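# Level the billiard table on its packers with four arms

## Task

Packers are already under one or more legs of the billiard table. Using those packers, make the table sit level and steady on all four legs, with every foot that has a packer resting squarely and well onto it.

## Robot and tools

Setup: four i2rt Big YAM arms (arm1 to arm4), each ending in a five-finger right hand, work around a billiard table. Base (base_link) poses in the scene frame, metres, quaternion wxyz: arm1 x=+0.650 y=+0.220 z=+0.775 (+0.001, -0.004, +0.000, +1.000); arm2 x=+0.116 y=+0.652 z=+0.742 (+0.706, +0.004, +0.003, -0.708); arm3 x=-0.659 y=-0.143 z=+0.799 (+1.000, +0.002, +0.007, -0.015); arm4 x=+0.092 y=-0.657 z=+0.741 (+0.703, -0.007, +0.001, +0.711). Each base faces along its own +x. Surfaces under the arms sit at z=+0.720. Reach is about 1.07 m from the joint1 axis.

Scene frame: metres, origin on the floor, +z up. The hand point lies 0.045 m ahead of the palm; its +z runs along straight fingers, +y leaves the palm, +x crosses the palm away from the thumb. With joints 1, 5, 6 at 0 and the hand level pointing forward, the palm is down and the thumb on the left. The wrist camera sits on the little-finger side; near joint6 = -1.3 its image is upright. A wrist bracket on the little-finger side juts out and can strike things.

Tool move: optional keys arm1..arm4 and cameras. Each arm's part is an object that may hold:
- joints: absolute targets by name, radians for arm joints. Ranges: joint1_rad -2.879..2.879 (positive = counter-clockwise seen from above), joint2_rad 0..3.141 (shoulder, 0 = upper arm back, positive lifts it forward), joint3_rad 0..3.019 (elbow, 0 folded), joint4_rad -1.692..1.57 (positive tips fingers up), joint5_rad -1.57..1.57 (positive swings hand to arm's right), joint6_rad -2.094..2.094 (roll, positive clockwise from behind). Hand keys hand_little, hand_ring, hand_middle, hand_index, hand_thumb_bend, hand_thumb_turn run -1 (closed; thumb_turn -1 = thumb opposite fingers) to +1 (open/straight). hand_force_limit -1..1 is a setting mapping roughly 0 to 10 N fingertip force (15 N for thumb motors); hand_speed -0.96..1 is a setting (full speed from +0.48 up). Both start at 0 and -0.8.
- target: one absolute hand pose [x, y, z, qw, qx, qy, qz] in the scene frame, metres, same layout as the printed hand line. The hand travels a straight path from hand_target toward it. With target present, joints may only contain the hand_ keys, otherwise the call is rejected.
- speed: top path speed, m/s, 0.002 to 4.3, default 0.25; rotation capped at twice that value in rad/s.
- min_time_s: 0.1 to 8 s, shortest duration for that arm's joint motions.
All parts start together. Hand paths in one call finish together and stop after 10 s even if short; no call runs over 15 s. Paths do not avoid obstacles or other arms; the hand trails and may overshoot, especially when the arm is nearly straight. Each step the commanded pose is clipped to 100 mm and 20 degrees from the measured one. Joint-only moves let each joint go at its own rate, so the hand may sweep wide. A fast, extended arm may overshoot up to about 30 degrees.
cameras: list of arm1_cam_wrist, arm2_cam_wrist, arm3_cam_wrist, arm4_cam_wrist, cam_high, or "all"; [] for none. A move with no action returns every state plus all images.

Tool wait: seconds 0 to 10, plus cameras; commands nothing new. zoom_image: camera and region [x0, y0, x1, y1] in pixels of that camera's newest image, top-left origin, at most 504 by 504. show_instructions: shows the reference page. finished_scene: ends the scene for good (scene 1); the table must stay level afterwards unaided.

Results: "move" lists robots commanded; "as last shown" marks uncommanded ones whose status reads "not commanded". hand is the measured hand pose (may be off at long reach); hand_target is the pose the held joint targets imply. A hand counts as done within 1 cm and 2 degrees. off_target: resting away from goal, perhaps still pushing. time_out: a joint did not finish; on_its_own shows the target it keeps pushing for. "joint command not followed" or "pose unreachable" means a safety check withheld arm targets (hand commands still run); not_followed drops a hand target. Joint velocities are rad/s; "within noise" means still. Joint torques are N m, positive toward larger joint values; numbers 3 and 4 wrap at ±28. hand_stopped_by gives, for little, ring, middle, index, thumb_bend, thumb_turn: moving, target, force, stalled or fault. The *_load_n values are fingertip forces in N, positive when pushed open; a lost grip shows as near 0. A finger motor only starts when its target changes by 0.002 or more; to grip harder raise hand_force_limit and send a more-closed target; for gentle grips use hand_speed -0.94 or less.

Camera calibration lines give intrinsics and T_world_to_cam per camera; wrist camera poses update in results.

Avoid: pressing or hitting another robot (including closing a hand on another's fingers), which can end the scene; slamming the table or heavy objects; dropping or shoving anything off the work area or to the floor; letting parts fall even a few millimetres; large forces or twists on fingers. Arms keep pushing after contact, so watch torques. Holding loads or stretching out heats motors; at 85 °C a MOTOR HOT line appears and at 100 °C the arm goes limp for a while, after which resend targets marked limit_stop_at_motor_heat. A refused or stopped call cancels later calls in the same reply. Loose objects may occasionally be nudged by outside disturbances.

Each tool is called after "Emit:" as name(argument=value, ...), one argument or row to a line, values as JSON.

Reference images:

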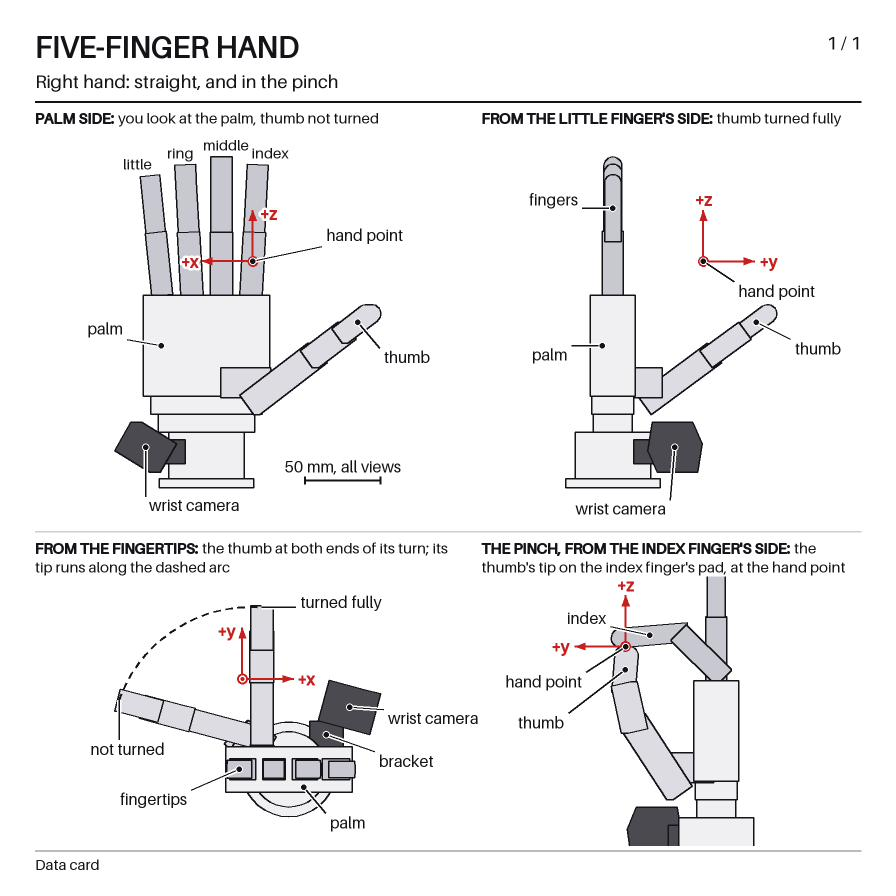

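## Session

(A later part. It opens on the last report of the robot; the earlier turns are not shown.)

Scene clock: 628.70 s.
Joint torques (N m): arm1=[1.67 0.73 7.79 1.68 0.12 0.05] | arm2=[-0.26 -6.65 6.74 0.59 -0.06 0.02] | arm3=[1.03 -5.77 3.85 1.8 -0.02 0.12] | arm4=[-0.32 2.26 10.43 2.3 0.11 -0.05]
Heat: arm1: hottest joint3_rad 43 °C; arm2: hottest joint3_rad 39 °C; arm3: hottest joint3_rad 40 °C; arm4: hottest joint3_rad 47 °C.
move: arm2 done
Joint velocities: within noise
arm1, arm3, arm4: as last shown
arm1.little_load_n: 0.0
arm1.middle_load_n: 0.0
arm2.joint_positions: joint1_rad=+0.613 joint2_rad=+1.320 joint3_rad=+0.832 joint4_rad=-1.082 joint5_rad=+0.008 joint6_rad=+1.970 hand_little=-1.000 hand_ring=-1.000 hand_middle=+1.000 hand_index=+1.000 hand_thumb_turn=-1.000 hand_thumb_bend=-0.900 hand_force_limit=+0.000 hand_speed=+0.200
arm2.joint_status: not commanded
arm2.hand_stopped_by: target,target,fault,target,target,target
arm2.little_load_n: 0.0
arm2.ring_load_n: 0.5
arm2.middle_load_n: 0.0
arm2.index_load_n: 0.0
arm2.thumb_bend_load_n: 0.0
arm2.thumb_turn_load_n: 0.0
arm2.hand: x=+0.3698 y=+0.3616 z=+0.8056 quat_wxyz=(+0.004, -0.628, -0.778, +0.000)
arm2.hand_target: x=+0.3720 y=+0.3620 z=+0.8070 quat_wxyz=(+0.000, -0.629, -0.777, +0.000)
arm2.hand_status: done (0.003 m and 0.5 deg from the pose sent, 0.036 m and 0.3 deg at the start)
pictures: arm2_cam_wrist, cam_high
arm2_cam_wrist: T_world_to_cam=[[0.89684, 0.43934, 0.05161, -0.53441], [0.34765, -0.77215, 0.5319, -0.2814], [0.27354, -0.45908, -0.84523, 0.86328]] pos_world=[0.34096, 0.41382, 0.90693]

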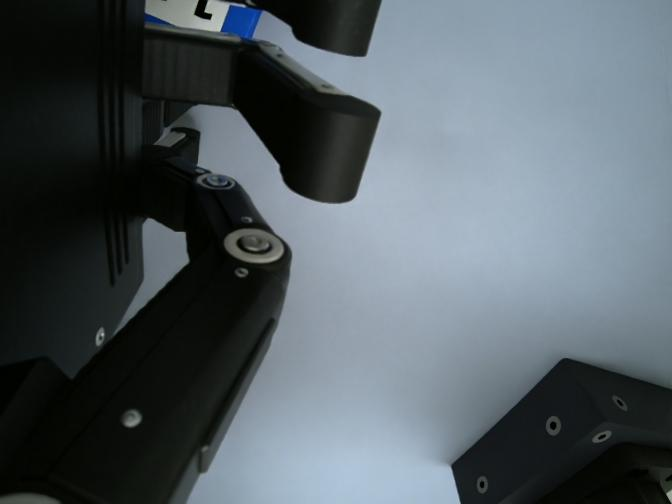

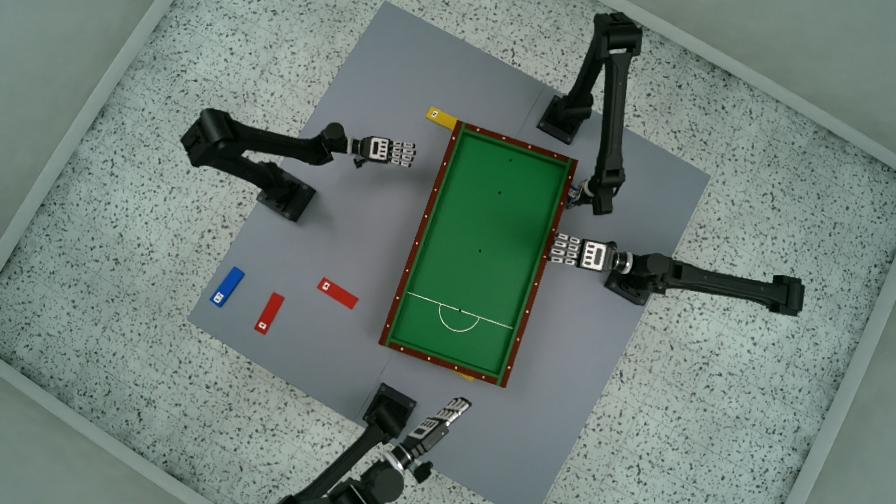

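Emit:
move(
  arm2={"target": [0.378, 0.384, 0.807, 0, 0.6293, 0.7771, 0], "speed": 0.1},
  cameras=["cam_high", "arm2_cam_wrist"],
)

Emit:
zoom_image(
  camera="cam_high",
  region=[530, 140, 650, 240],
)

Scene clock: 632.67 s.
Joint torques (N m): arm1=[1.73 0.73 7.8 1.66 0.12 0.05] | arm2=[0.44 -5.95 5.98 0.13 -0.45 0.09] | arm3=[1.79 -5.54 3.84 1.92 -0.02 0.11] | arm4=[-0.26 2.49 10.55 2.21 0.11 -0.01]
Heat: arm1: hottest joint3_rad 43 °C; arm2: hottest joint3_rad 38 °C; arm3: hottest joint3_rad 40 °C; arm4: hottest joint3_rad 47 °C.
move: arm2 off_target
Joint velocities: within noise
arm1, arm3, arm4: as last shown
arm2.joint_positions: joint1_rad=+0.663 joint2_rad=+1.275 joint3_rad=+0.809 joint4_rad=-1.070 joint5_rad=+0.017 joint6_rad=+2.025 hand_little=-1.000 hand_ring=-1.000 hand_middle=+1.000 hand_index=+1.000 hand_thumb_turn=-1.000 hand_thumb_bend=-0.900 hand_force_limit=+0.000 hand_speed=+0.200
arm2.joint_status: not commanded
arm2.hand_stopped_by: target,target,fault,target,target,target
arm2.little_load_n: 0.0
arm2.ring_load_n: 0.0
arm2.middle_load_n: 0.0
arm2.index_load_n: 0.0
arm2.thumb_bend_load_n: 0.0
arm2.thumb_turn_load_n: 0.0
arm2.hand: x=+0.3793 y=+0.3728 z=+0.8138 quat_wxyz=(-0.013, -0.630, -0.776, +0.008)
arm2.hand_target: x=+0.3779 y=+0.3839 z=+0.8072 quat_wxyz=(+0.000, -0.629, -0.777, +0.000)
arm2.hand_status: off_target (0.013 m and 1.7 deg from the pose sent, 0.024 m and 0.5 deg at the start; a joint's target at an end of its range on 12 of 31 steps)
arm3.thumb_bend_load_n: 0.5
arm4.little_load_n: -0.5
arm4.thumb_bend_load_n: -0.5
pictures: arm2_cam_wrist, cam_high
arm2_cam_wrist: T_world_to_cam=[[0.89848, 0.4361, 0.05055, -0.54683], [0.33497, -0.75541, 0.56316, -0.30722], [0.28378, -0.48906, -0.8248, 0.86336]] pos_world=[0.34922, 0.42863, 0.91276]

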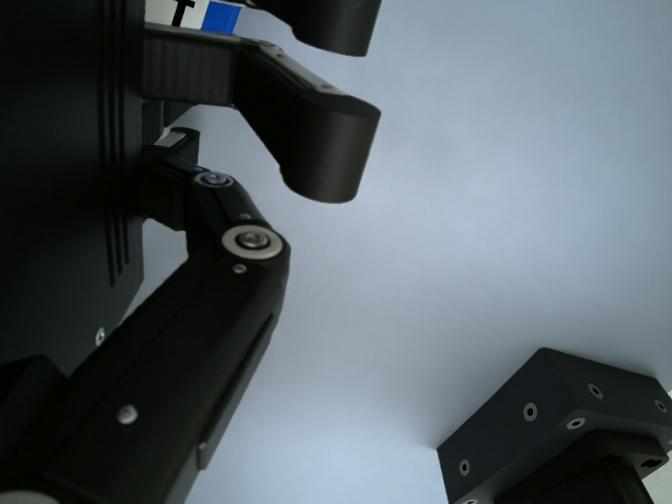

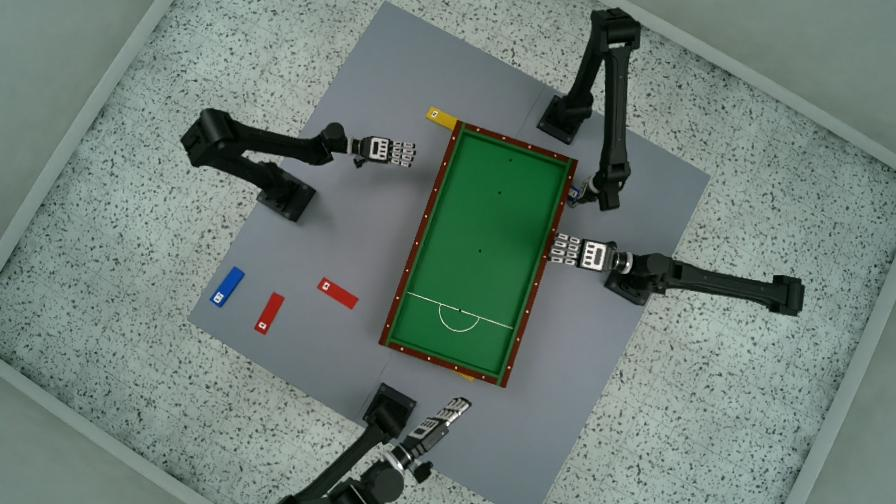

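Scaled by 4.200.

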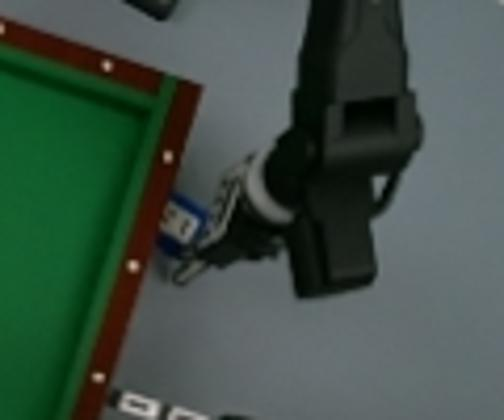

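Emit:
move(
  arm2={"target": [0.374, 0.345, 0.815, 0, 0.5736, 0.8192, 0], "speed": 0.15},
)

Emit:
move(
  arm2={"target": [0.374, 0.345, 0.799, 0, 0.5736, 0.8192, 0], "speed": 0.1},
)

Scene clock: 638.87 s.
Joint torques (N m): arm1=[1.73 0.79 7.8 1.69 0.12 0.05] | arm2=[-0.85 -7.06 9.48 -0.1 -0.04 -0.09] | arm3=[1.55 -5.48 3.92 1.91 -0.03 0.07] | arm4=[-0.26 2.02 10.59 1.96 0.11 0]
Heat: arm1: hottest joint3_rad 42 °C; arm2: hottest joint3_rad 38 °C; arm3: hottest joint3_rad 40 °C; arm4: hottest joint3_rad 47 °C.
move: arm2 off_target
Joint velocities: within noise
arm1, arm3, arm4: as last shown
arm2.joint_positions: joint1_rad=+0.578 joint2_rad=+1.356 joint3_rad=+0.862 joint4_rad=-1.090 joint5_rad=+0.006 joint6_rad=+1.804 hand_little=-1.000 hand_ring=-1.000 hand_middle=+1.000 hand_index=+1.000 hand_thumb_turn=-1.000 hand_thumb_bend=-0.900 hand_force_limit=+0.000 hand_speed=+0.200
arm2.joint_status: not commanded
arm2.hand_stopped_by: target,target,fault,target,target,target
arm2.little_load_n: 0.0
arm2.ring_load_n: 0.0
arm2.middle_load_n: 0.0
arm2.index_load_n: 0.0
arm2.thumb_bend_load_n: 0.0
arm2.thumb_turn_load_n: 0.0
arm2.hand: x=+0.3674 y=+0.3561 z=+0.8042 quat_wxyz=(+0.009, -0.576, -0.817, -0.004)
arm2.hand_target: x=+0.3738 y=+0.3452 z=+0.8150 quat_wxyz=(+0.000, -0.574, -0.819, +0.000)
arm2.hand_status: off_target (0.017 m and 1.2 deg from the pose sent, 0.028 m and 8.3 deg at the start)
arm3.little_load_n: -0.5
arm4.little_load_n: 0.0
arm4.thumb_bend_load_n: 0.0
pictures: none

Scene clock: 639.83 s.
Joint torques (N m): arm1=[1.79 0.79 7.79 1.66 0.12 0.05] | arm2=[-0.15 -6.12 7.71 1.13 0.01 -0.12] | arm3=[1.32 -6.01 3.85 1.84 -0.03 0.1] | arm4=[-0.38 2.61 10.44 1.96 0.08 -0.03]
Heat: arm1: hottest joint3_rad 42 °C; arm2: hottest joint3_rad 38 °C; arm3: hottest joint3_rad 40 °C; arm4: hottest joint3_rad 47 °C.
move: arm2 done
Joint velocities: within noise
arm1: as last shown
arm2.joint_positions: joint1_rad=+0.578 joint2_rad=+1.367 joint3_rad=+0.862 joint4_rad=-1.071 joint5_rad=+0.005 joint6_rad=+1.804 hand_little=-1.000 hand_ring=-1.000 hand_middle=+1.000 hand_index=+1.000 hand_thumb_turn=-1.000 hand_thumb_bend=-0.900 hand_force_limit=+0.000 hand_speed=+0.200
arm2.joint_status: not commanded
arm2.hand_stopped_by: target,target,fault,target,target,target
arm2.little_load_n: 0.0
arm2.ring_load_n: 0.0
arm2.middle_load_n: 0.0
arm2.index_load_n: 0.0
arm2.thumb_bend_load_n: 0.0
arm2.thumb_turn_load_n: 0.0
arm2.hand: x=+0.3698 y=+0.3526 z=+0.8010 quat_wxyz=(+0.006, -0.576, -0.817, -0.003)
arm2.hand_target: x=+0.3738 y=+0.3451 z=+0.7992 quat_wxyz=(+0.000, -0.574, -0.819, +0.000)
arm2.hand_status: done (0.009 m and 0.8 deg from the pose sent, 0.014 m and 1.2 deg at the start)
arm3.joint_positions: joint1_rad=+1.055 joint2_rad=+1.498 joint3_rad=+0.336 joint4_rad=+0.993 joint5_rad=+0.588 joint6_rad=+0.088 hand_little=+1.000 hand_ring=+1.000 hand_middle=+1.000 hand_index=+0.985 hand_thumb_turn=-1.000 hand_thumb_bend=-0.900 hand_force_limit=+0.000 hand_speed=+0.200
arm3.joint_status: not commanded
arm3.hand_stopped_by: target,target,target,target,target,target
arm3.little_load_n: 0.0
arm3.ring_load_n: 0.0
arm3.middle_load_n: 0.0
arm3.index_load_n: 0.0
arm3.thumb_bend_load_n: 0.0
arm3.thumb_turn_load_n: 0.0
arm3.hand: x=-0.3540 y=+0.2060 z=+0.8590 quat_wxyz=(-0.549, +0.638, -0.410, +0.351)
arm3.hand_target: x=-0.3600 y=+0.2048 z=+0.8501 quat_wxyz=(-0.542, +0.646, -0.412, +0.345)
arm3.hand_status: not commanded
arm4.joint_positions: joint1_rad=-0.387 joint2_rad=+0.621 joint3_rad=+1.372 joint4_rad=-1.283 joint5_rad=+0.075 joint6_rad=-1.403 hand_little=+1.000 hand_ring=+1.000 hand_middle=+1.000 hand_index=+1.000 hand_thumb_turn=+1.000 hand_thumb_bend=+1.000 hand_force_limit=+0.000 hand_speed=-0.800
arm4.joint_status: not commanded
arm4.hand_stopped_by: target,target,target,target,target,target
arm4.little_load_n: 0.0
arm4.ring_load_n: 0.0
arm4.middle_load_n: 0.0
arm4.index_load_n: -0.5
arm4.thumb_bend_load_n: 0.0
arm4.thumb_turn_load_n: 0.0
arm4.hand: x=+0.2392 y=-0.4541 z=+1.2384 quat_wxyz=(-0.281, +0.764, +0.414, +0.407)
arm4.hand_target: x=+0.2386 y=-0.4553 z=+1.2474 quat_wxyz=(-0.287, +0.760, +0.412, +0.413)
arm4.hand_status: not commanded
pictures: none

Emit:
move(
  arm2={"target": [0.374, 0.362, 0.797, 0, 0.5736, 0.8192, 0], "speed": 0.1},
)

Emit:
move(
  arm2={"target": [0.378, 0.382, 0.797, 0, 0.5736, 0.8192, 0], "speed": 0.1},
  cameras=["cam_high", "arm2_cam_wrist"],
)

Emit:
zoom_image(
  camera="cam_high",
  region=[530, 140, 650, 240],
)

Scene clock: 643.37 s.
Joint torques (N m): arm1=[1.73 0.79 7.79 1.68 0.12 0.05] | arm2=[-0.73 -7.47 6.09 0.8 -0.11 0.05] | arm3=[1.55 -6.48 3.86 1.92 0.01 0.11] | arm4=[-0.38 2.2 10.5 2.11 0.18 0]
Heat: arm1: hottest joint3_rad 42 °C; arm2: hottest joint3_rad 38 °C; arm3: hottest joint3_rad 39 °C; arm4: hottest joint3_rad 47 °C.
move: arm2 done
Joint velocities: within noise
arm1.joint_positions: joint1_rad=+0.296 joint2_rad=+0.407 joint3_rad=+0.406 joint4_rad=+0.006 joint5_rad=-0.002 joint6_rad=-0.013 hand_little=+1.000 hand_ring=+1.000 hand_middle=+1.000 hand_index=+1.000 hand_thumb_turn=-1.000 hand_thumb_bend=-0.900 hand_force_limit=+0.000 hand_speed=+0.200
arm1.joint_status: not commanded
arm1.hand_stopped_by: target,target,target,target,target,target
arm1.little_load_n: 0.0
arm1.ring_load_n: 0.0
arm1.middle_load_n: 0.0
arm1.index_load_n: 0.0
arm1.thumb_bend_load_n: 0.0
arm1.thumb_turn_load_n: 0.0
arm1.hand: x=+0.3204 y=+0.0888 z=+1.0553 quat_wxyz=(-0.424, +0.418, +0.572, -0.565)
arm1.hand_target: x=+0.3226 y=+0.0876 z=+1.0529 quat_wxyz=(-0.418, +0.422, +0.570, -0.567)
arm1.hand_status: not commanded
arm2.joint_positions: joint1_rad=+0.592 joint2_rad=+1.351 joint3_rad=+0.846 joint4_rad=-1.052 joint5_rad=+0.009 joint6_rad=+1.815 hand_little=-1.000 hand_ring=-1.000 hand_middle=+1.000 hand_index=+1.000 hand_thumb_turn=-1.000 hand_thumb_bend=-0.900 hand_force_limit=+0.000 hand_speed=+0.200
arm2.joint_status: not commanded
arm2.hand_stopped_by: target,target,fault,target,target,target
arm2.little_load_n: 0.0
arm2.ring_load_n: 0.0
arm2.middle_load_n: 0.0
arm2.index_load_n: 0.0
arm2.thumb_bend_load_n: 0.0
arm2.thumb_turn_load_n: 0.0
arm2.hand: x=+0.3725 y=+0.3560 z=+0.8013 quat_wxyz=(-0.002, -0.575, -0.818, +0.003)
arm2.hand_target: x=+0.3740 y=+0.3620 z=+0.7970 quat_wxyz=(+0.000, -0.573, -0.819, +0.000)
arm2.hand_status: done (0.008 m and 0.4 deg from the pose sent, 0.011 m and 0.8 deg at the start)
arm3, arm4: as last shown
arm4.index_load_n: 0.0
pictures: none

Scene clock: 644.37 s.
Joint torques (N m): arm1=[1.67 0.79 7.79 1.69 0.12 0.05] | arm2=[1.61 -7.12 5.9 0.4 -0.51 0.08] | arm3=[1.73 -5.48 3.73 2.03 -0.04 0.1] | arm4=[-0.67 2.32 10.56 2.15 0.1 -0.06]
Heat: arm1: hottest joint3_rad 42 °C; arm2: hottest joint3_rad 38 °C; arm3: hottest joint3_rad 39 °C; arm4: hottest joint3_rad 47 °C.
move: arm2 off_target
Joint velocities: within noise
arm1, arm3, arm4: as last shown
arm1.thumb_bend_load_n: 0.5
arm2.joint_positions: joint1_rad=+0.633 joint2_rad=+1.317 joint3_rad=+0.813 joint4_rad=-1.046 joint5_rad=+0.019 joint6_rad=+1.860 hand_little=-1.000 hand_ring=-1.000 hand_middle=+1.000 hand_index=+1.000 hand_thumb_turn=-1.000 hand_thumb_bend=-0.900 hand_force_limit=+0.000 hand_speed=+0.200
arm2.joint_status: not commanded
arm2.hand_stopped_by: target,target,fault,target,target,target
arm2.little_load_n: 0.0
arm2.ring_load_n: 0.0
arm2.middle_load_n: 0.0
arm2.index_load_n: 0.0
arm2.thumb_bend_load_n: 0.0
arm2.thumb_turn_load_n: 0.0
arm2.hand: x=+0.3760 y=+0.3715 z=+0.8009 quat_wxyz=(-0.004, -0.577, -0.817, +0.008)
arm2.hand_target: x=+0.3778 y=+0.3818 z=+0.7971 quat_wxyz=(+0.000, -0.574, -0.819, +0.000)
arm2.hand_status: off_target (0.011 m and 1.1 deg from the pose sent, 0.027 m and 0.4 deg at the start)
pictures: arm2_cam_wrist, cam_high
arm2_cam_wrist: T_world_to_cam=[[0.83272, 0.552, 0.04327, -0.55518], [0.44141, -0.709, 0.54998, -0.34657], [0.33427, -0.43888, -0.83406, 0.8228]] pos_world=[0.34025, 0.42185, 0.90089]

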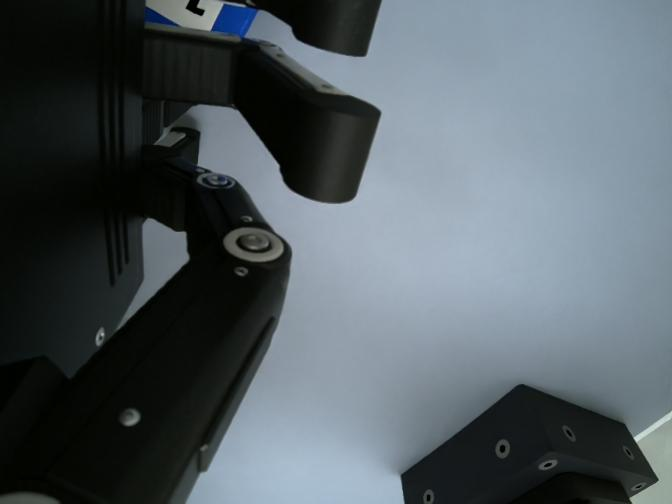

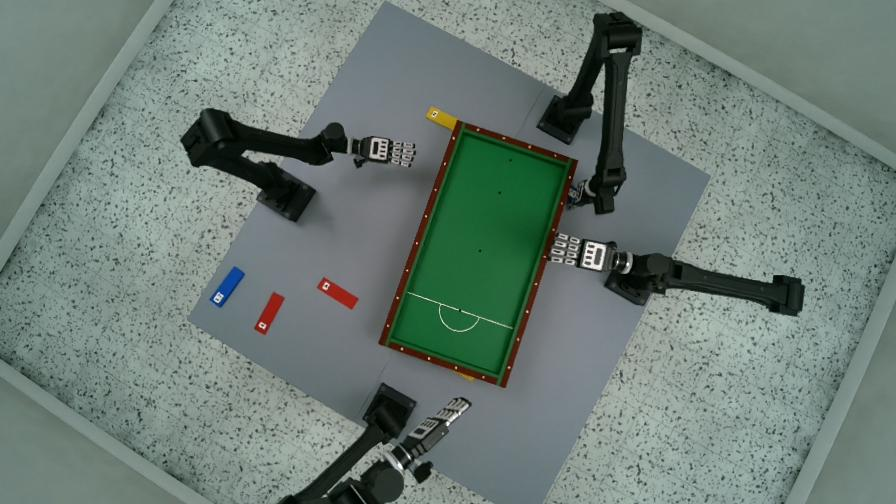

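Scaled by 4.200.

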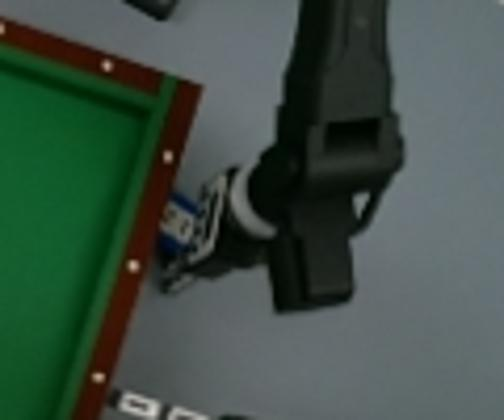

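Emit:
move(
  arm2={"target": [0.385, 0.40, 0.797, 0, 0.5736, 0.8192, 0], "speed": 0.1},
  cameras=["cam_high", "arm2_cam_wrist"],
)

Emit:
zoom_image(
  camera="cam_high",
  region=[530, 140, 650, 240],
)

Scene clock: 647.27 s.
Joint torques (N m): arm1=[1.73 0.79 7.79 1.69 0.12 0.04] | arm2=[0.79 -6.65 5.38 -0.14 -1.03 0.03] | arm3=[1.44 -5.95 3.81 1.88 -0.02 0.11] | arm4=[-0.26 2.84 10.8 2.21 0.09 -0.07]
Heat: arm1: hottest joint3_rad 42 °C; arm2: hottest joint3_rad 38 °C; arm3: hottest joint3_rad 39 °C; arm4: hottest joint3_rad 47 °C.
move: arm2 off_target
Joint velocities: within noise
arm1, arm3, arm4: as last shown
arm1.thumb_bend_load_n: 0.0
arm2.joint_positions: joint1_rad=+0.672 joint2_rad=+1.294 joint3_rad=+0.793 joint4_rad=-1.035 joint5_rad=+0.035 joint6_rad=+1.913 hand_little=-1.000 hand_ring=-1.000 hand_middle=+1.000 hand_index=+1.000 hand_thumb_turn=-1.000 hand_thumb_bend=-0.900 hand_force_limit=+0.000 hand_speed=+0.200
arm2.joint_status: not commanded
arm2.hand_stopped_by: target,target,fault,target,target,target
arm2.little_load_n: 0.0
arm2.ring_load_n: 0.0
arm2.middle_load_n: 0.5
arm2.index_load_n: 0.0
arm2.thumb_bend_load_n: 0.0
arm2.thumb_turn_load_n: 0.5
arm2.hand: x=+0.3812 y=+0.3799 z=+0.8017 quat_wxyz=(-0.009, -0.582, -0.813, +0.017)
arm2.hand_target: x=+0.3844 y=+0.3994 z=+0.7969 quat_wxyz=(+0.000, -0.574, -0.819, +0.000)
arm2.hand_status: off_target (0.021 m and 2.6 deg from the pose sent, 0.030 m and 1.1 deg at the start)
pictures: arm2_cam_wrist, cam_high
arm2_cam_wrist: T_world_to_cam=[[0.84057, 0.5409, 0.02943, -0.5517], [0.43284, -0.70332, 0.5639, -0.35334], [0.32571, -0.46126, -0.82532, 0.8302]] pos_world=[0.34628, 0.43283, 0.90066]

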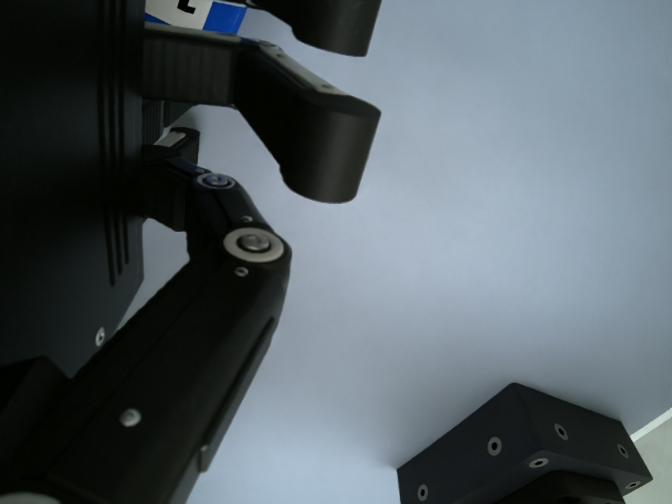

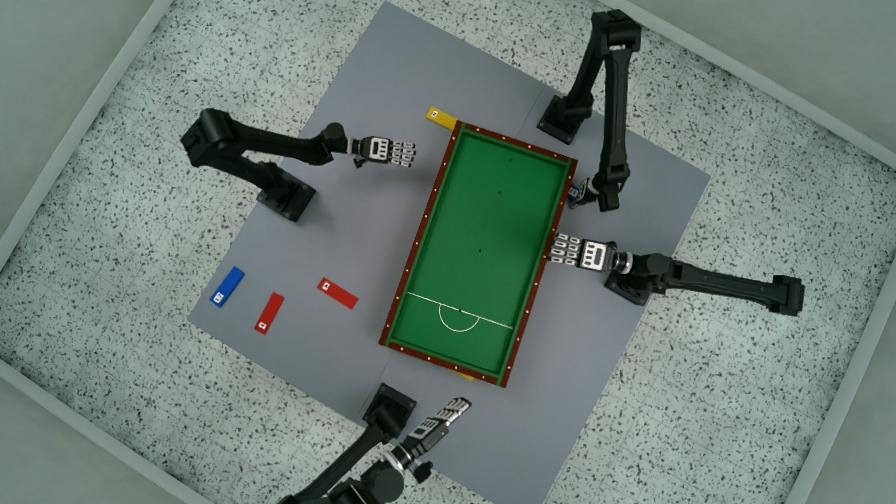

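Scaled by 4.200.

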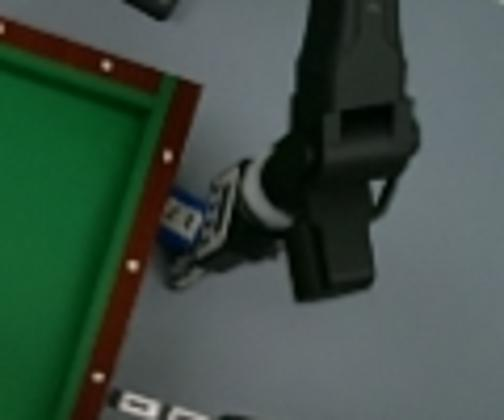

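Emit:
move(
  arm2={"target": [0.391, 0.42, 0.797, 0, 0.5736, 0.8192, 0], "speed": 0.1},
  cameras=["cam_high", "arm2_cam_wrist"],
)

Emit:
zoom_image(
  camera="cam_high",
  region=[530, 140, 650, 240],
)

Scene clock: 651.07 s.
Joint torques (N m): arm1=[1.73 0.79 7.79 1.68 0.12 0.04] | arm2=[1.96 -5.83 5.15 -0.38 -1.19 -0.01] | arm3=[2.02 -5.95 3.84 1.94 -0.02 0.1] | arm4=[0.09 2.73 10.69 2.11 0.12 -0.04]
Heat: arm1: hottest joint3_rad 42 °C; arm2: hottest joint1_rad 37 °C; arm3: hottest joint3_rad 39 °C; arm4: hottest joint3_rad 47 °C.
move: arm2 off_target
Joint velocities: within noise
arm1, arm3, arm4: as last shown
arm2.joint_positions: joint1_rad=+0.731 joint2_rad=+1.260 joint3_rad=+0.772 joint4_rad=-1.031 joint5_rad=+0.040 joint6_rad=+1.970 hand_little=-1.000 hand_ring=-1.000 hand_middle=+1.000 hand_index=+1.000 hand_thumb_turn=-1.000 hand_thumb_bend=-0.900 hand_force_limit=+0.000 hand_speed=+0.200
arm2.joint_status: not commanded
arm2.hand_stopped_by: target,target,fault,target,target,target
arm2.little_load_n: 0.0
arm2.ring_load_n: 0.0
arm2.middle_load_n: 0.5
arm2.index_load_n: 0.0
arm2.thumb_bend_load_n: 0.0
arm2.thumb_turn_load_n: 0.0
arm2.hand: x=+0.3913 y=+0.3960 z=+0.8057 quat_wxyz=(-0.018, -0.582, -0.813, +0.021)
arm2.hand_target: x=+0.3905 y=+0.4192 z=+0.7972 quat_wxyz=(+0.000, -0.574, -0.819, +0.000)
arm2.hand_status: off_target (0.026 m and 3.4 deg from the pose sent, 0.042 m and 2.6 deg at the start)
arm3.ring_load_n: -0.5
pictures: arm2_cam_wrist, cam_high
arm2_cam_wrist: T_world_to_cam=[[0.83933, 0.54283, 0.02937, -0.56931], [0.42815, -0.69338, 0.57958, -0.36339], [0.33497, -0.47389, -0.81439, 0.83018]] pos_world=[0.35534, 0.45048, 0.90342]

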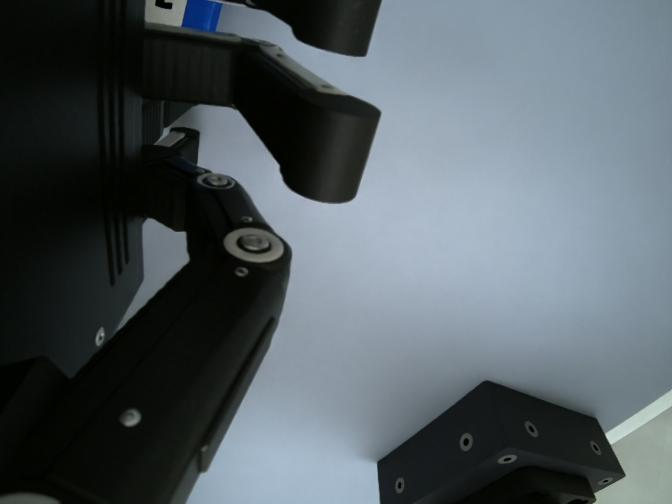

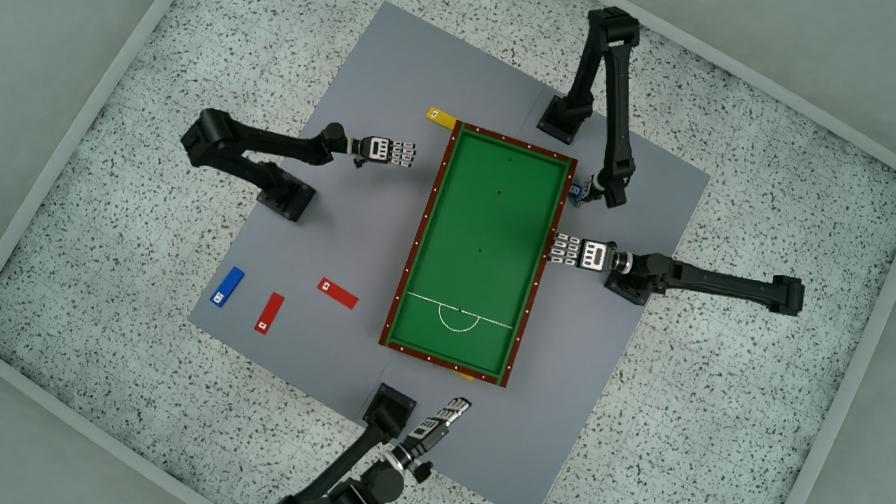

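Scaled by 4.200.

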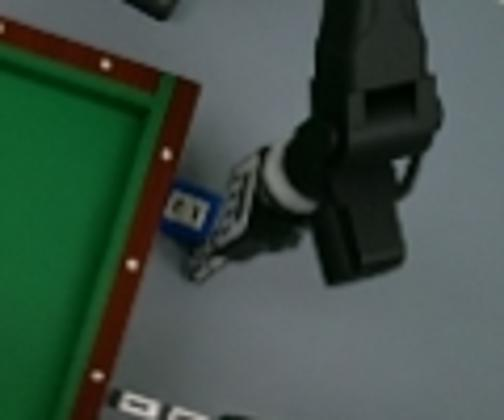

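Emit:
move(
  arm2={"target": [0.391, 0.445, 0.792, 0, 0.5, 0.866, 0], "speed": 0.1},
  cameras=["cam_high", "arm2_cam_wrist"],
)

Emit:
zoom_image(
  camera="cam_high",
  region=[530, 140, 650, 240],
)

Scene clock: 654.20 s.
Joint torques (N m): arm1=[1.73 0.73 7.79 1.68 0.12 0.05] | arm2=[0.21 -5.3 6.01 -0.24 -0.12 -0.11] | arm3=[1.49 -5.83 3.82 1.91 -0.03 0.11] | arm4=[-0.5 2.2 10.54 2.17 0.12 -0.06]
Heat: arm1: hottest joint3_rad 42 °C; arm2: hottest joint1_rad 37 °C; arm3: hottest joint3_rad 39 °C; arm4: hottest joint3_rad 47 °C.
move: arm2 off_target
Joint velocities: within noise
arm1, arm3, arm4: as last shown
arm2.joint_positions: joint1_rad=+0.782 joint2_rad=+1.228 joint3_rad=+0.731 joint4_rad=-1.025 joint5_rad=+0.011 joint6_rad=+1.841 hand_little=-1.000 hand_ring=-1.000 hand_middle=+1.000 hand_index=+1.000 hand_thumb_turn=-1.000 hand_thumb_bend=-0.900 hand_force_limit=+0.000 hand_speed=+0.200
arm2.joint_status: not commanded
arm2.hand_stopped_by: target,target,fault,target,target,target
arm2.little_load_n: 0.0
arm2.ring_load_n: 0.5
arm2.middle_load_n: 0.0
arm2.index_load_n: 0.0
arm2.thumb_bend_load_n: 0.0
arm2.thumb_turn_load_n: 0.0
arm2.hand: x=+0.3979 y=+0.4337 z=+0.8017 quat_wxyz=(-0.020, -0.506, -0.862, +0.007)
arm2.hand_target: x=+0.3910 y=+0.4448 z=+0.7923 quat_wxyz=(+0.000, -0.500, -0.866, +0.000)
arm2.hand_status: off_target (0.016 m and 2.5 deg from the pose sent, 0.051 m and 11.6 deg at the start)
arm3.ring_load_n: 0.0
arm3.index_load_n: -0.5
pictures: arm2_cam_wrist, cam_high
arm2_cam_wrist: T_world_to_cam=[[0.72729, 0.68429, 0.05289, -0.63081], [0.53918, -0.61734, 0.57286, -0.40951], [0.42466, -0.38812, -0.81794, 0.77252]] pos_world=[0.35152, 0.47868, 0.89984]

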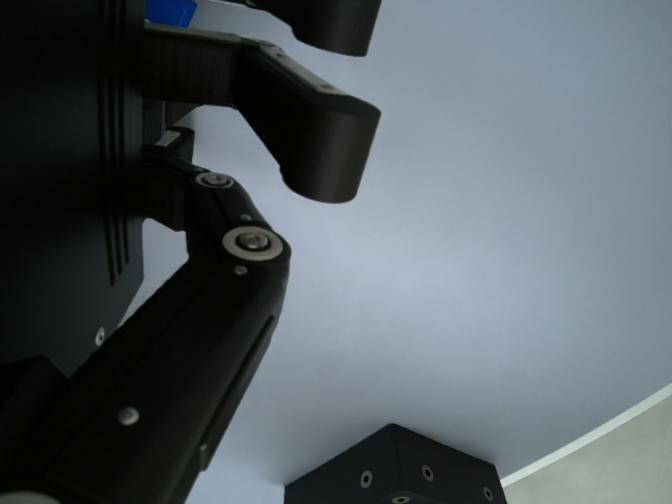

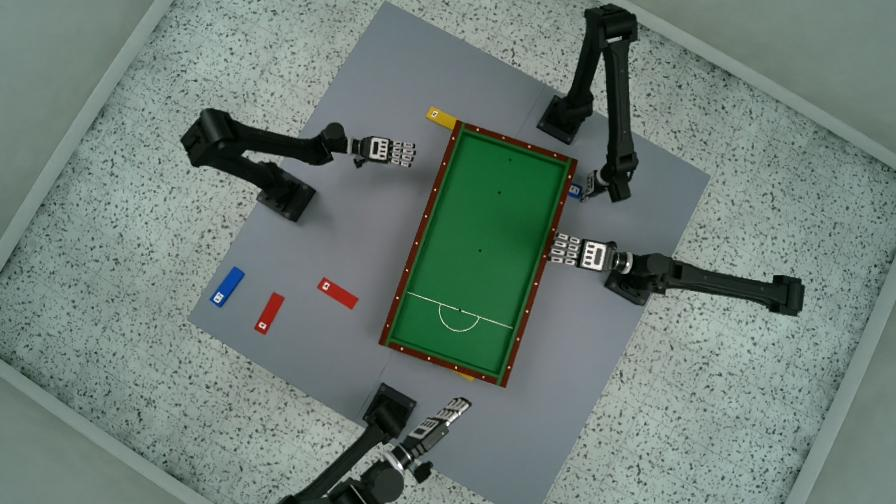

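Scaled by 4.200.

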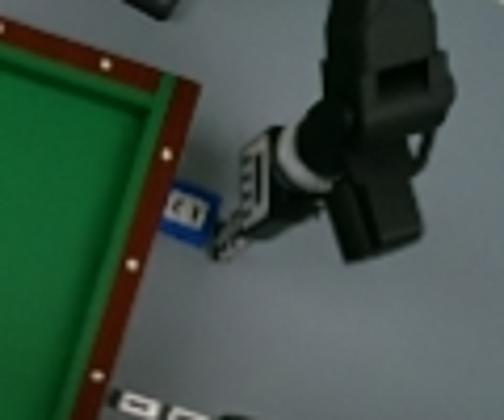

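Emit:
move(
  arm2={"target": [0.402, 0.37, 0.80, 0, 0.5, 0.866, 0], "speed": 0.2},
)

Emit:
move(
  arm2={"target": [0.368, 0.359, 0.799, 0, 0.5, 0.866, 0], "speed": 0.15},
  cameras=["cam_high", "arm2_cam_wrist"],
)

Emit:
zoom_image(
  camera="cam_high",
  region=[530, 140, 650, 240],
)

Scene clock: 664.97 s.
Joint torques (N m): arm1=[1.73 0.73 7.79 1.68 0.12 0.05] | arm2=[-1.85 -5.13 9.26 1.8 1.15 -0.01] | arm3=[1.85 -5.89 3.93 1.92 -0.03 0.08] | arm4=[0.03 1.96 10.62 2.33 0.11 -0.01]
Heat: arm1: hottest joint3_rad 41 °C; arm2: hottest joint1_rad 37 °C; arm3: hottest joint3_rad 39 °C; arm4: hottest joint3_rad 47 °C.
move: arm2 off_target
Joint velocities: within noise
arm1, arm3, arm4: as last shown
arm1.little_load_n: 0.5
arm1.thumb_turn_load_n: 0.5
arm2.joint_positions: joint1_rad=+0.683 joint2_rad=+1.359 joint3_rad=+0.852 joint4_rad=-1.099 joint5_rad=-0.025 joint6_rad=+1.709 hand_little=-1.000 hand_ring=-1.000 hand_middle=+0.999 hand_index=+1.000 hand_thumb_turn=-1.000 hand_thumb_bend=-0.900 hand_force_limit=+0.000 hand_speed=+0.200
arm2.joint_status: not commanded
arm2.hand_stopped_by: target,target,fault,target,target,target
arm2.little_load_n: 0.0
arm2.ring_load_n: 0.0
arm2.middle_load_n: -5.5
arm2.index_load_n: 0.0
arm2.thumb_bend_load_n: 0.0
arm2.thumb_turn_load_n: 0.0
arm2.hand: x=+0.3968 y=+0.4000 z=+0.8012 quat_wxyz=(+0.014, -0.491, -0.871, -0.022)
arm2.hand_target: x=+0.4008 y=+0.3713 z=+0.8010 quat_wxyz=(+0.000, -0.500, -0.866, +0.000)
arm2.hand_status: off_target (0.030 m and 3.2 deg from the pose sent, 0.064 m and 2.5 deg at the start)
arm3.middle_load_n: -0.5
pictures: none

Scene clock: 666.07 s.
Joint torques (N m): arm1=[1.73 0.73 7.79 1.68 0.12 0.05] | arm2=[-2.43 -6.12 7.41 1.62 1.02 -0.02] | arm3=[1.61 -5.48 3.71 1.88 -0.08 0.09] | arm4=[-0.5 2.02 10.44 2 0.1 -0.03]
Heat: arm1: hottest joint3_rad 41 °C; arm2: hottest joint1_rad 37 °C; arm3: hottest joint3_rad 39 °C; arm4: hottest joint3_rad 47 °C.
move: arm2 off_target
Joint velocities: within noise
arm1, arm3, arm4: as last shown
arm1.little_load_n: 0.0
arm1.thumb_turn_load_n: 0.0
arm2.joint_positions: joint1_rad=+0.585 joint2_rad=+1.358 joint3_rad=+0.852 joint4_rad=-1.076 joint5_rad=-0.025 joint6_rad=+1.612 hand_little=-1.000 hand_ring=-1.000 hand_middle=+0.999 hand_index=+1.000 hand_thumb_turn=-1.000 hand_thumb_bend=-0.900 hand_force_limit=+0.000 hand_speed=+0.200
arm2.joint_status: not commanded
arm2.hand_stopped_by: target,target,fault,target,target,target
arm2.little_load_n: 0.0
arm2.ring_load_n: 0.0
arm2.middle_load_n: -6.0
arm2.index_load_n: 0.0
arm2.thumb_bend_load_n: 0.0
arm2.thumb_turn_load_n: 0.0
arm2.hand: x=+0.3741 y=+0.3751 z=+0.8022 quat_wxyz=(+0.002, -0.492, -0.870, -0.018)
arm2.hand_target: x=+0.3677 y=+0.3595 z=+0.7994 quat_wxyz=(+0.000, -0.500, -0.866, +0.000)
arm2.hand_status: off_target (0.018 m and 2.3 deg from the pose sent, 0.050 m and 3.2 deg at the start)
arm3.middle_load_n: 0.0
arm3.index_load_n: 0.0
arm3.thumb_bend_load_n: 0.5
pictures: arm2_cam_wrist, cam_high
arm2_cam_wrist: T_world_to_cam=[[0.70529, 0.70332, 0.089, -0.60135], [0.56641, -0.63454, 0.52586, -0.39924], [0.42632, -0.32047, -0.8459, 0.75679]] pos_world=[0.32762, 0.41214, 0.90363]

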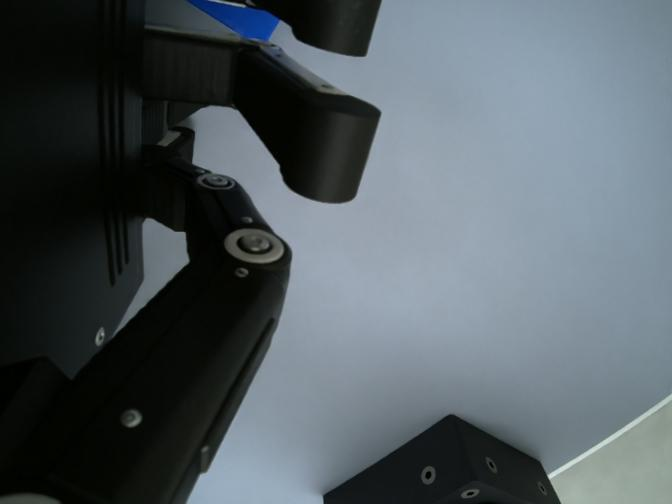

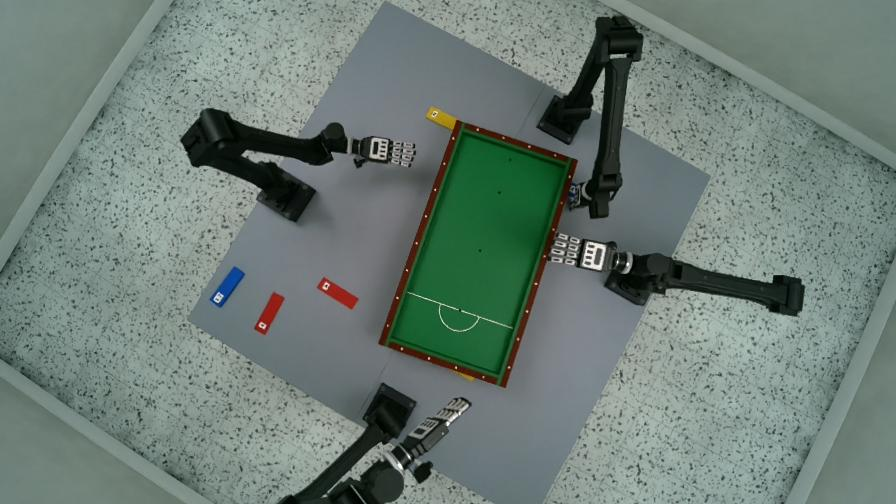

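Scaled by 4.200.

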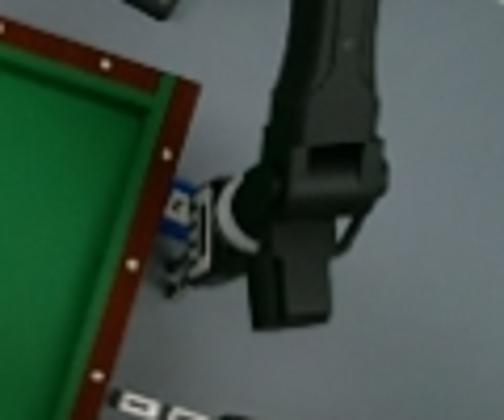

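Emit:
move(
  arm2={"target": [0.378, 0.362, 0.86, 0, 0.5, 0.866, 0], "speed": 0.2},
  cameras=["arm2_cam_wrist"],
)

Emit:
move(
  arm2={"target": [0.30, 0.44, 1.05, 0, -0.3827, -0.9239, 0], "speed": 0.3},
  cameras=["cam_high", "arm2_cam_wrist"],
)

Emit:
zoom_image(
  camera="cam_high",
  region=[530, 140, 650, 240],
)

Scene clock: 671.90 s.
Joint torques (N m): arm1=[1.73 0.79 7.8 1.68 0.12 0.04] | arm2=[-0.62 -6.48 9.39 0.06 0.1 -0.01] | arm3=[1.79 -6.07 3.88 1.98 -0.04 0.11] | arm4=[-0.85 2.2 10.74 2.15 0.08 -0.07]
Heat: arm1: hottest joint3_rad 41 °C; arm2: hottest joint1_rad 37 °C; arm3: hottest joint3_rad 39 °C; arm4: hottest joint3_rad 47 °C.
move: arm2 off_target
Joint velocities: within noise
arm1: as last shown
arm2.joint_positions: joint1_rad=+0.586 joint2_rad=+1.303 joint3_rad=+0.943 joint4_rad=-1.218 joint5_rad=+0.003 joint6_rad=+1.630 hand_little=-1.000 hand_ring=-1.000 hand_middle=+1.000 hand_index=+1.000 hand_thumb_turn=-1.000 hand_thumb_bend=-0.900 hand_force_limit=+0.000 hand_speed=+0.200
arm2.joint_status: not commanded
arm2.hand_stopped_by: target,target,fault,target,target,target
arm2.little_load_n: 0.0
arm2.ring_load_n: 0.0
arm2.middle_load_n: 0.0
arm2.index_load_n: 0.0
arm2.thumb_bend_load_n: 0.0
arm2.thumb_turn_load_n: 0.5
arm2.hand: x=+0.3717 y=+0.3679 z=+0.8498 quat_wxyz=(+0.006, -0.500, -0.866, -0.005)
arm2.hand_target: x=+0.3779 y=+0.3622 z=+0.8599 quat_wxyz=(+0.000, -0.500, -0.866, +0.000)
arm2.hand_status: off_target (0.013 m and 0.9 deg from the pose sent, 0.059 m and 2.3 deg at the start)
arm3.joint_positions: joint1_rad=+1.055 joint2_rad=+1.498 joint3_rad=+0.336 joint4_rad=+0.993 joint5_rad=+0.588 joint6_rad=+0.088 hand_little=+1.000 hand_ring=+1.000 hand_middle=+1.000 hand_index=+0.985 hand_thumb_turn=-1.000 hand_thumb_bend=-0.900 hand_force_limit=+0.000 hand_speed=+0.200
arm3.joint_status: not commanded
arm3.hand_stopped_by: target,target,target,target,target,target
arm3.little_load_n: 0.0
arm3.ring_load_n: 0.0
arm3.middle_load_n: 0.0
arm3.index_load_n: 0.0
arm3.thumb_bend_load_n: 0.0
arm3.thumb_turn_load_n: 0.0
arm3.hand: x=-0.3540 y=+0.2060 z=+0.8590 quat_wxyz=(-0.549, +0.638, -0.410, +0.351)
arm3.hand_target: x=-0.3600 y=+0.2048 z=+0.8501 quat_wxyz=(-0.542, +0.646, -0.412, +0.345)
arm3.hand_status: not commanded
arm4.joint_positions: joint1_rad=-0.387 joint2_rad=+0.621 joint3_rad=+1.372 joint4_rad=-1.283 joint5_rad=+0.075 joint6_rad=-1.403 hand_little=+1.000 hand_ring=+1.000 hand_middle=+1.000 hand_index=+1.000 hand_thumb_turn=+1.000 hand_thumb_bend=+1.000 hand_force_limit=+0.000 hand_speed=-0.800
arm4.joint_status: not commanded
arm4.hand_stopped_by: target,target,target,target,target,target
arm4.little_load_n: 0.0
arm4.ring_load_n: -0.5
arm4.middle_load_n: 0.0
arm4.index_load_n: 0.0
arm4.thumb_bend_load_n: 0.0
arm4.thumb_turn_load_n: 0.0
arm4.hand: x=+0.2392 y=-0.4541 z=+1.2384 quat_wxyz=(-0.281, +0.764, +0.414, +0.407)
arm4.hand_target: x=+0.2386 y=-0.4553 z=+1.2474 quat_wxyz=(-0.287, +0.760, +0.412, +0.413)
arm4.hand_status: not commanded
arm2_cam_wrist: T_world_to_cam=[[0.71854, 0.69284, 0.0607, -0.57585], [0.56706, -0.63414, 0.52566, -0.42764], [0.40269, -0.34328, -0.84853, 0.81517]] pos_world=[0.328, 0.40762, 0.95144]

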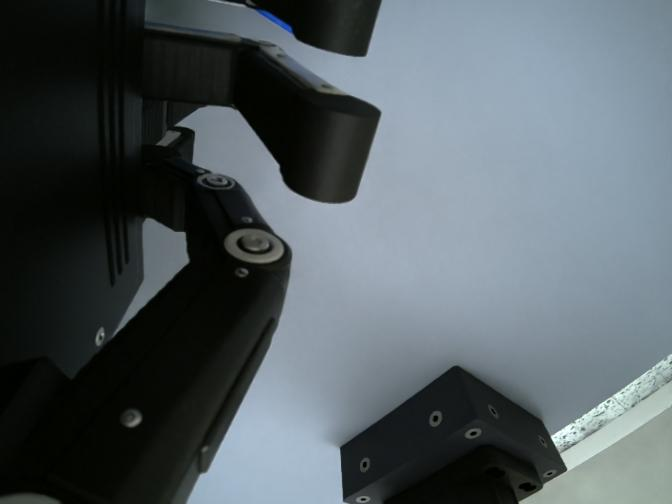

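Scene clock: 673.57 s.
Joint torques (N m): arm1=[1.73 0.73 7.79 1.68 0.12 0.04] | arm2=[-0.91 -2.43 10.51 0.28 -0.2 -0.05] | arm3=[1.96 -5.89 3.92 1.72 -0.02 0.07] | arm4=[-0.73 2.14 10.61 1.96 0.08 0.01]
Heat: arm1: hottest joint3_rad 41 °C; arm2: hottest joint1_rad 37 °C; arm3: hottest joint3_rad 39 °C; arm4: hottest joint3_rad 47 °C.
move: arm2 off_target
Joint velocities: within noise
arm1.joint_positions: joint1_rad=+0.296 joint2_rad=+0.407 joint3_rad=+0.406 joint4_rad=+0.006 joint5_rad=-0.002 joint6_rad=-0.013 hand_little=+1.000 hand_ring=+1.000 hand_middle=+1.000 hand_index=+1.000 hand_thumb_turn=-1.000 hand_thumb_bend=-0.900 hand_force_limit=+0.000 hand_speed=+0.200
arm1.joint_status: not commanded
arm1.hand_stopped_by: target,target,target,target,target,target
arm1.little_load_n: 0.0
arm1.ring_load_n: 0.0
arm1.middle_load_n: 0.0
arm1.index_load_n: 0.0
arm1.thumb_bend_load_n: 0.0
arm1.thumb_turn_load_n: 0.0
arm1.hand: x=+0.3204 y=+0.0888 z=+1.0553 quat_wxyz=(-0.424, +0.418, +0.572, -0.565)
arm1.hand_target: x=+0.3226 y=+0.0876 z=+1.0529 quat_wxyz=(-0.418, +0.422, +0.570, -0.567)
arm1.hand_status: not commanded
arm2.joint_positions: joint1_rad=+0.475 joint2_rad=+0.944 joint3_rad=+1.169 joint4_rad=-1.690 joint5_rad=-0.016 joint6_rad=+1.255 hand_little=-1.000 hand_ring=-1.000 hand_middle=+1.000 hand_index=+1.000 hand_thumb_turn=-1.000 hand_thumb_bend=-0.900 hand_force_limit=+0.000 hand_speed=+0.200
arm2.joint_status: not commanded
arm2.hand_stopped_by: target,target,fault,target,target,target
arm2.little_load_n: 0.0
arm2.ring_load_n: 0.0
arm2.middle_load_n: 0.0
arm2.index_load_n: -0.5
arm2.thumb_bend_load_n: 0.0
arm2.thumb_turn_load_n: 0.0
arm2.hand: x=+0.2989 y=+0.4440 z=+1.0380 quat_wxyz=(-0.044, -0.380, -0.923, +0.024)
arm2.hand_target: x=+0.3002 y=+0.4398 z=+1.0489 quat_wxyz=(-0.050, -0.378, -0.924, +0.028)
arm2.hand_status: off_target (0.013 m and 5.7 deg from the pose sent, 0.224 m and 15.0 deg at the start; a joint's target at an end of its range on 30 of 50 steps)
arm3, arm4: as last shown
arm3.middle_load_n: -0.5
arm4.ring_load_n: 0.0
pictures: arm2_cam_wrist, cam_high
arm2_cam_wrist: T_world_to_cam=[[0.50921, 0.8604, 0.0207, -0.55797], [0.67191, -0.41245, 0.61515, -0.65976], [0.53781, -0.29933, -0.78814, 0.90775]] pos_world=[0.23922, 0.47968, 1.13283]

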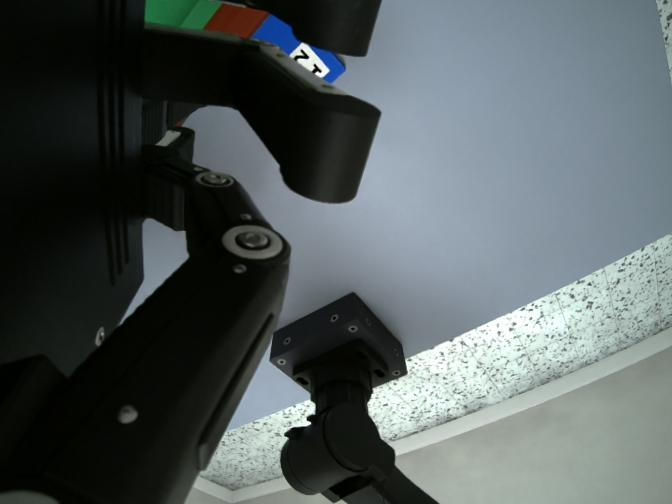

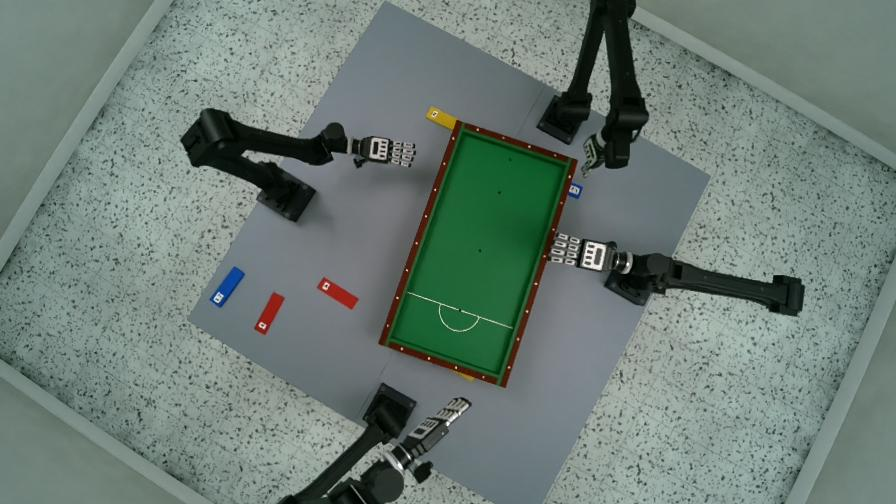

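Scaled by 4.200.

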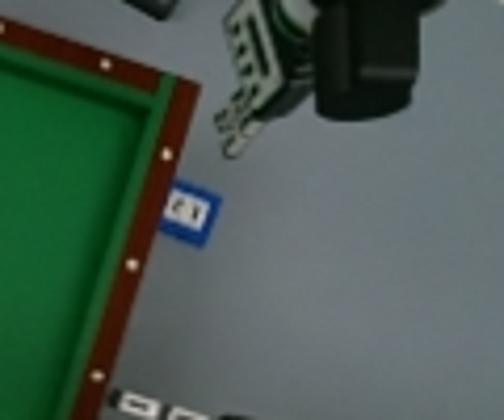

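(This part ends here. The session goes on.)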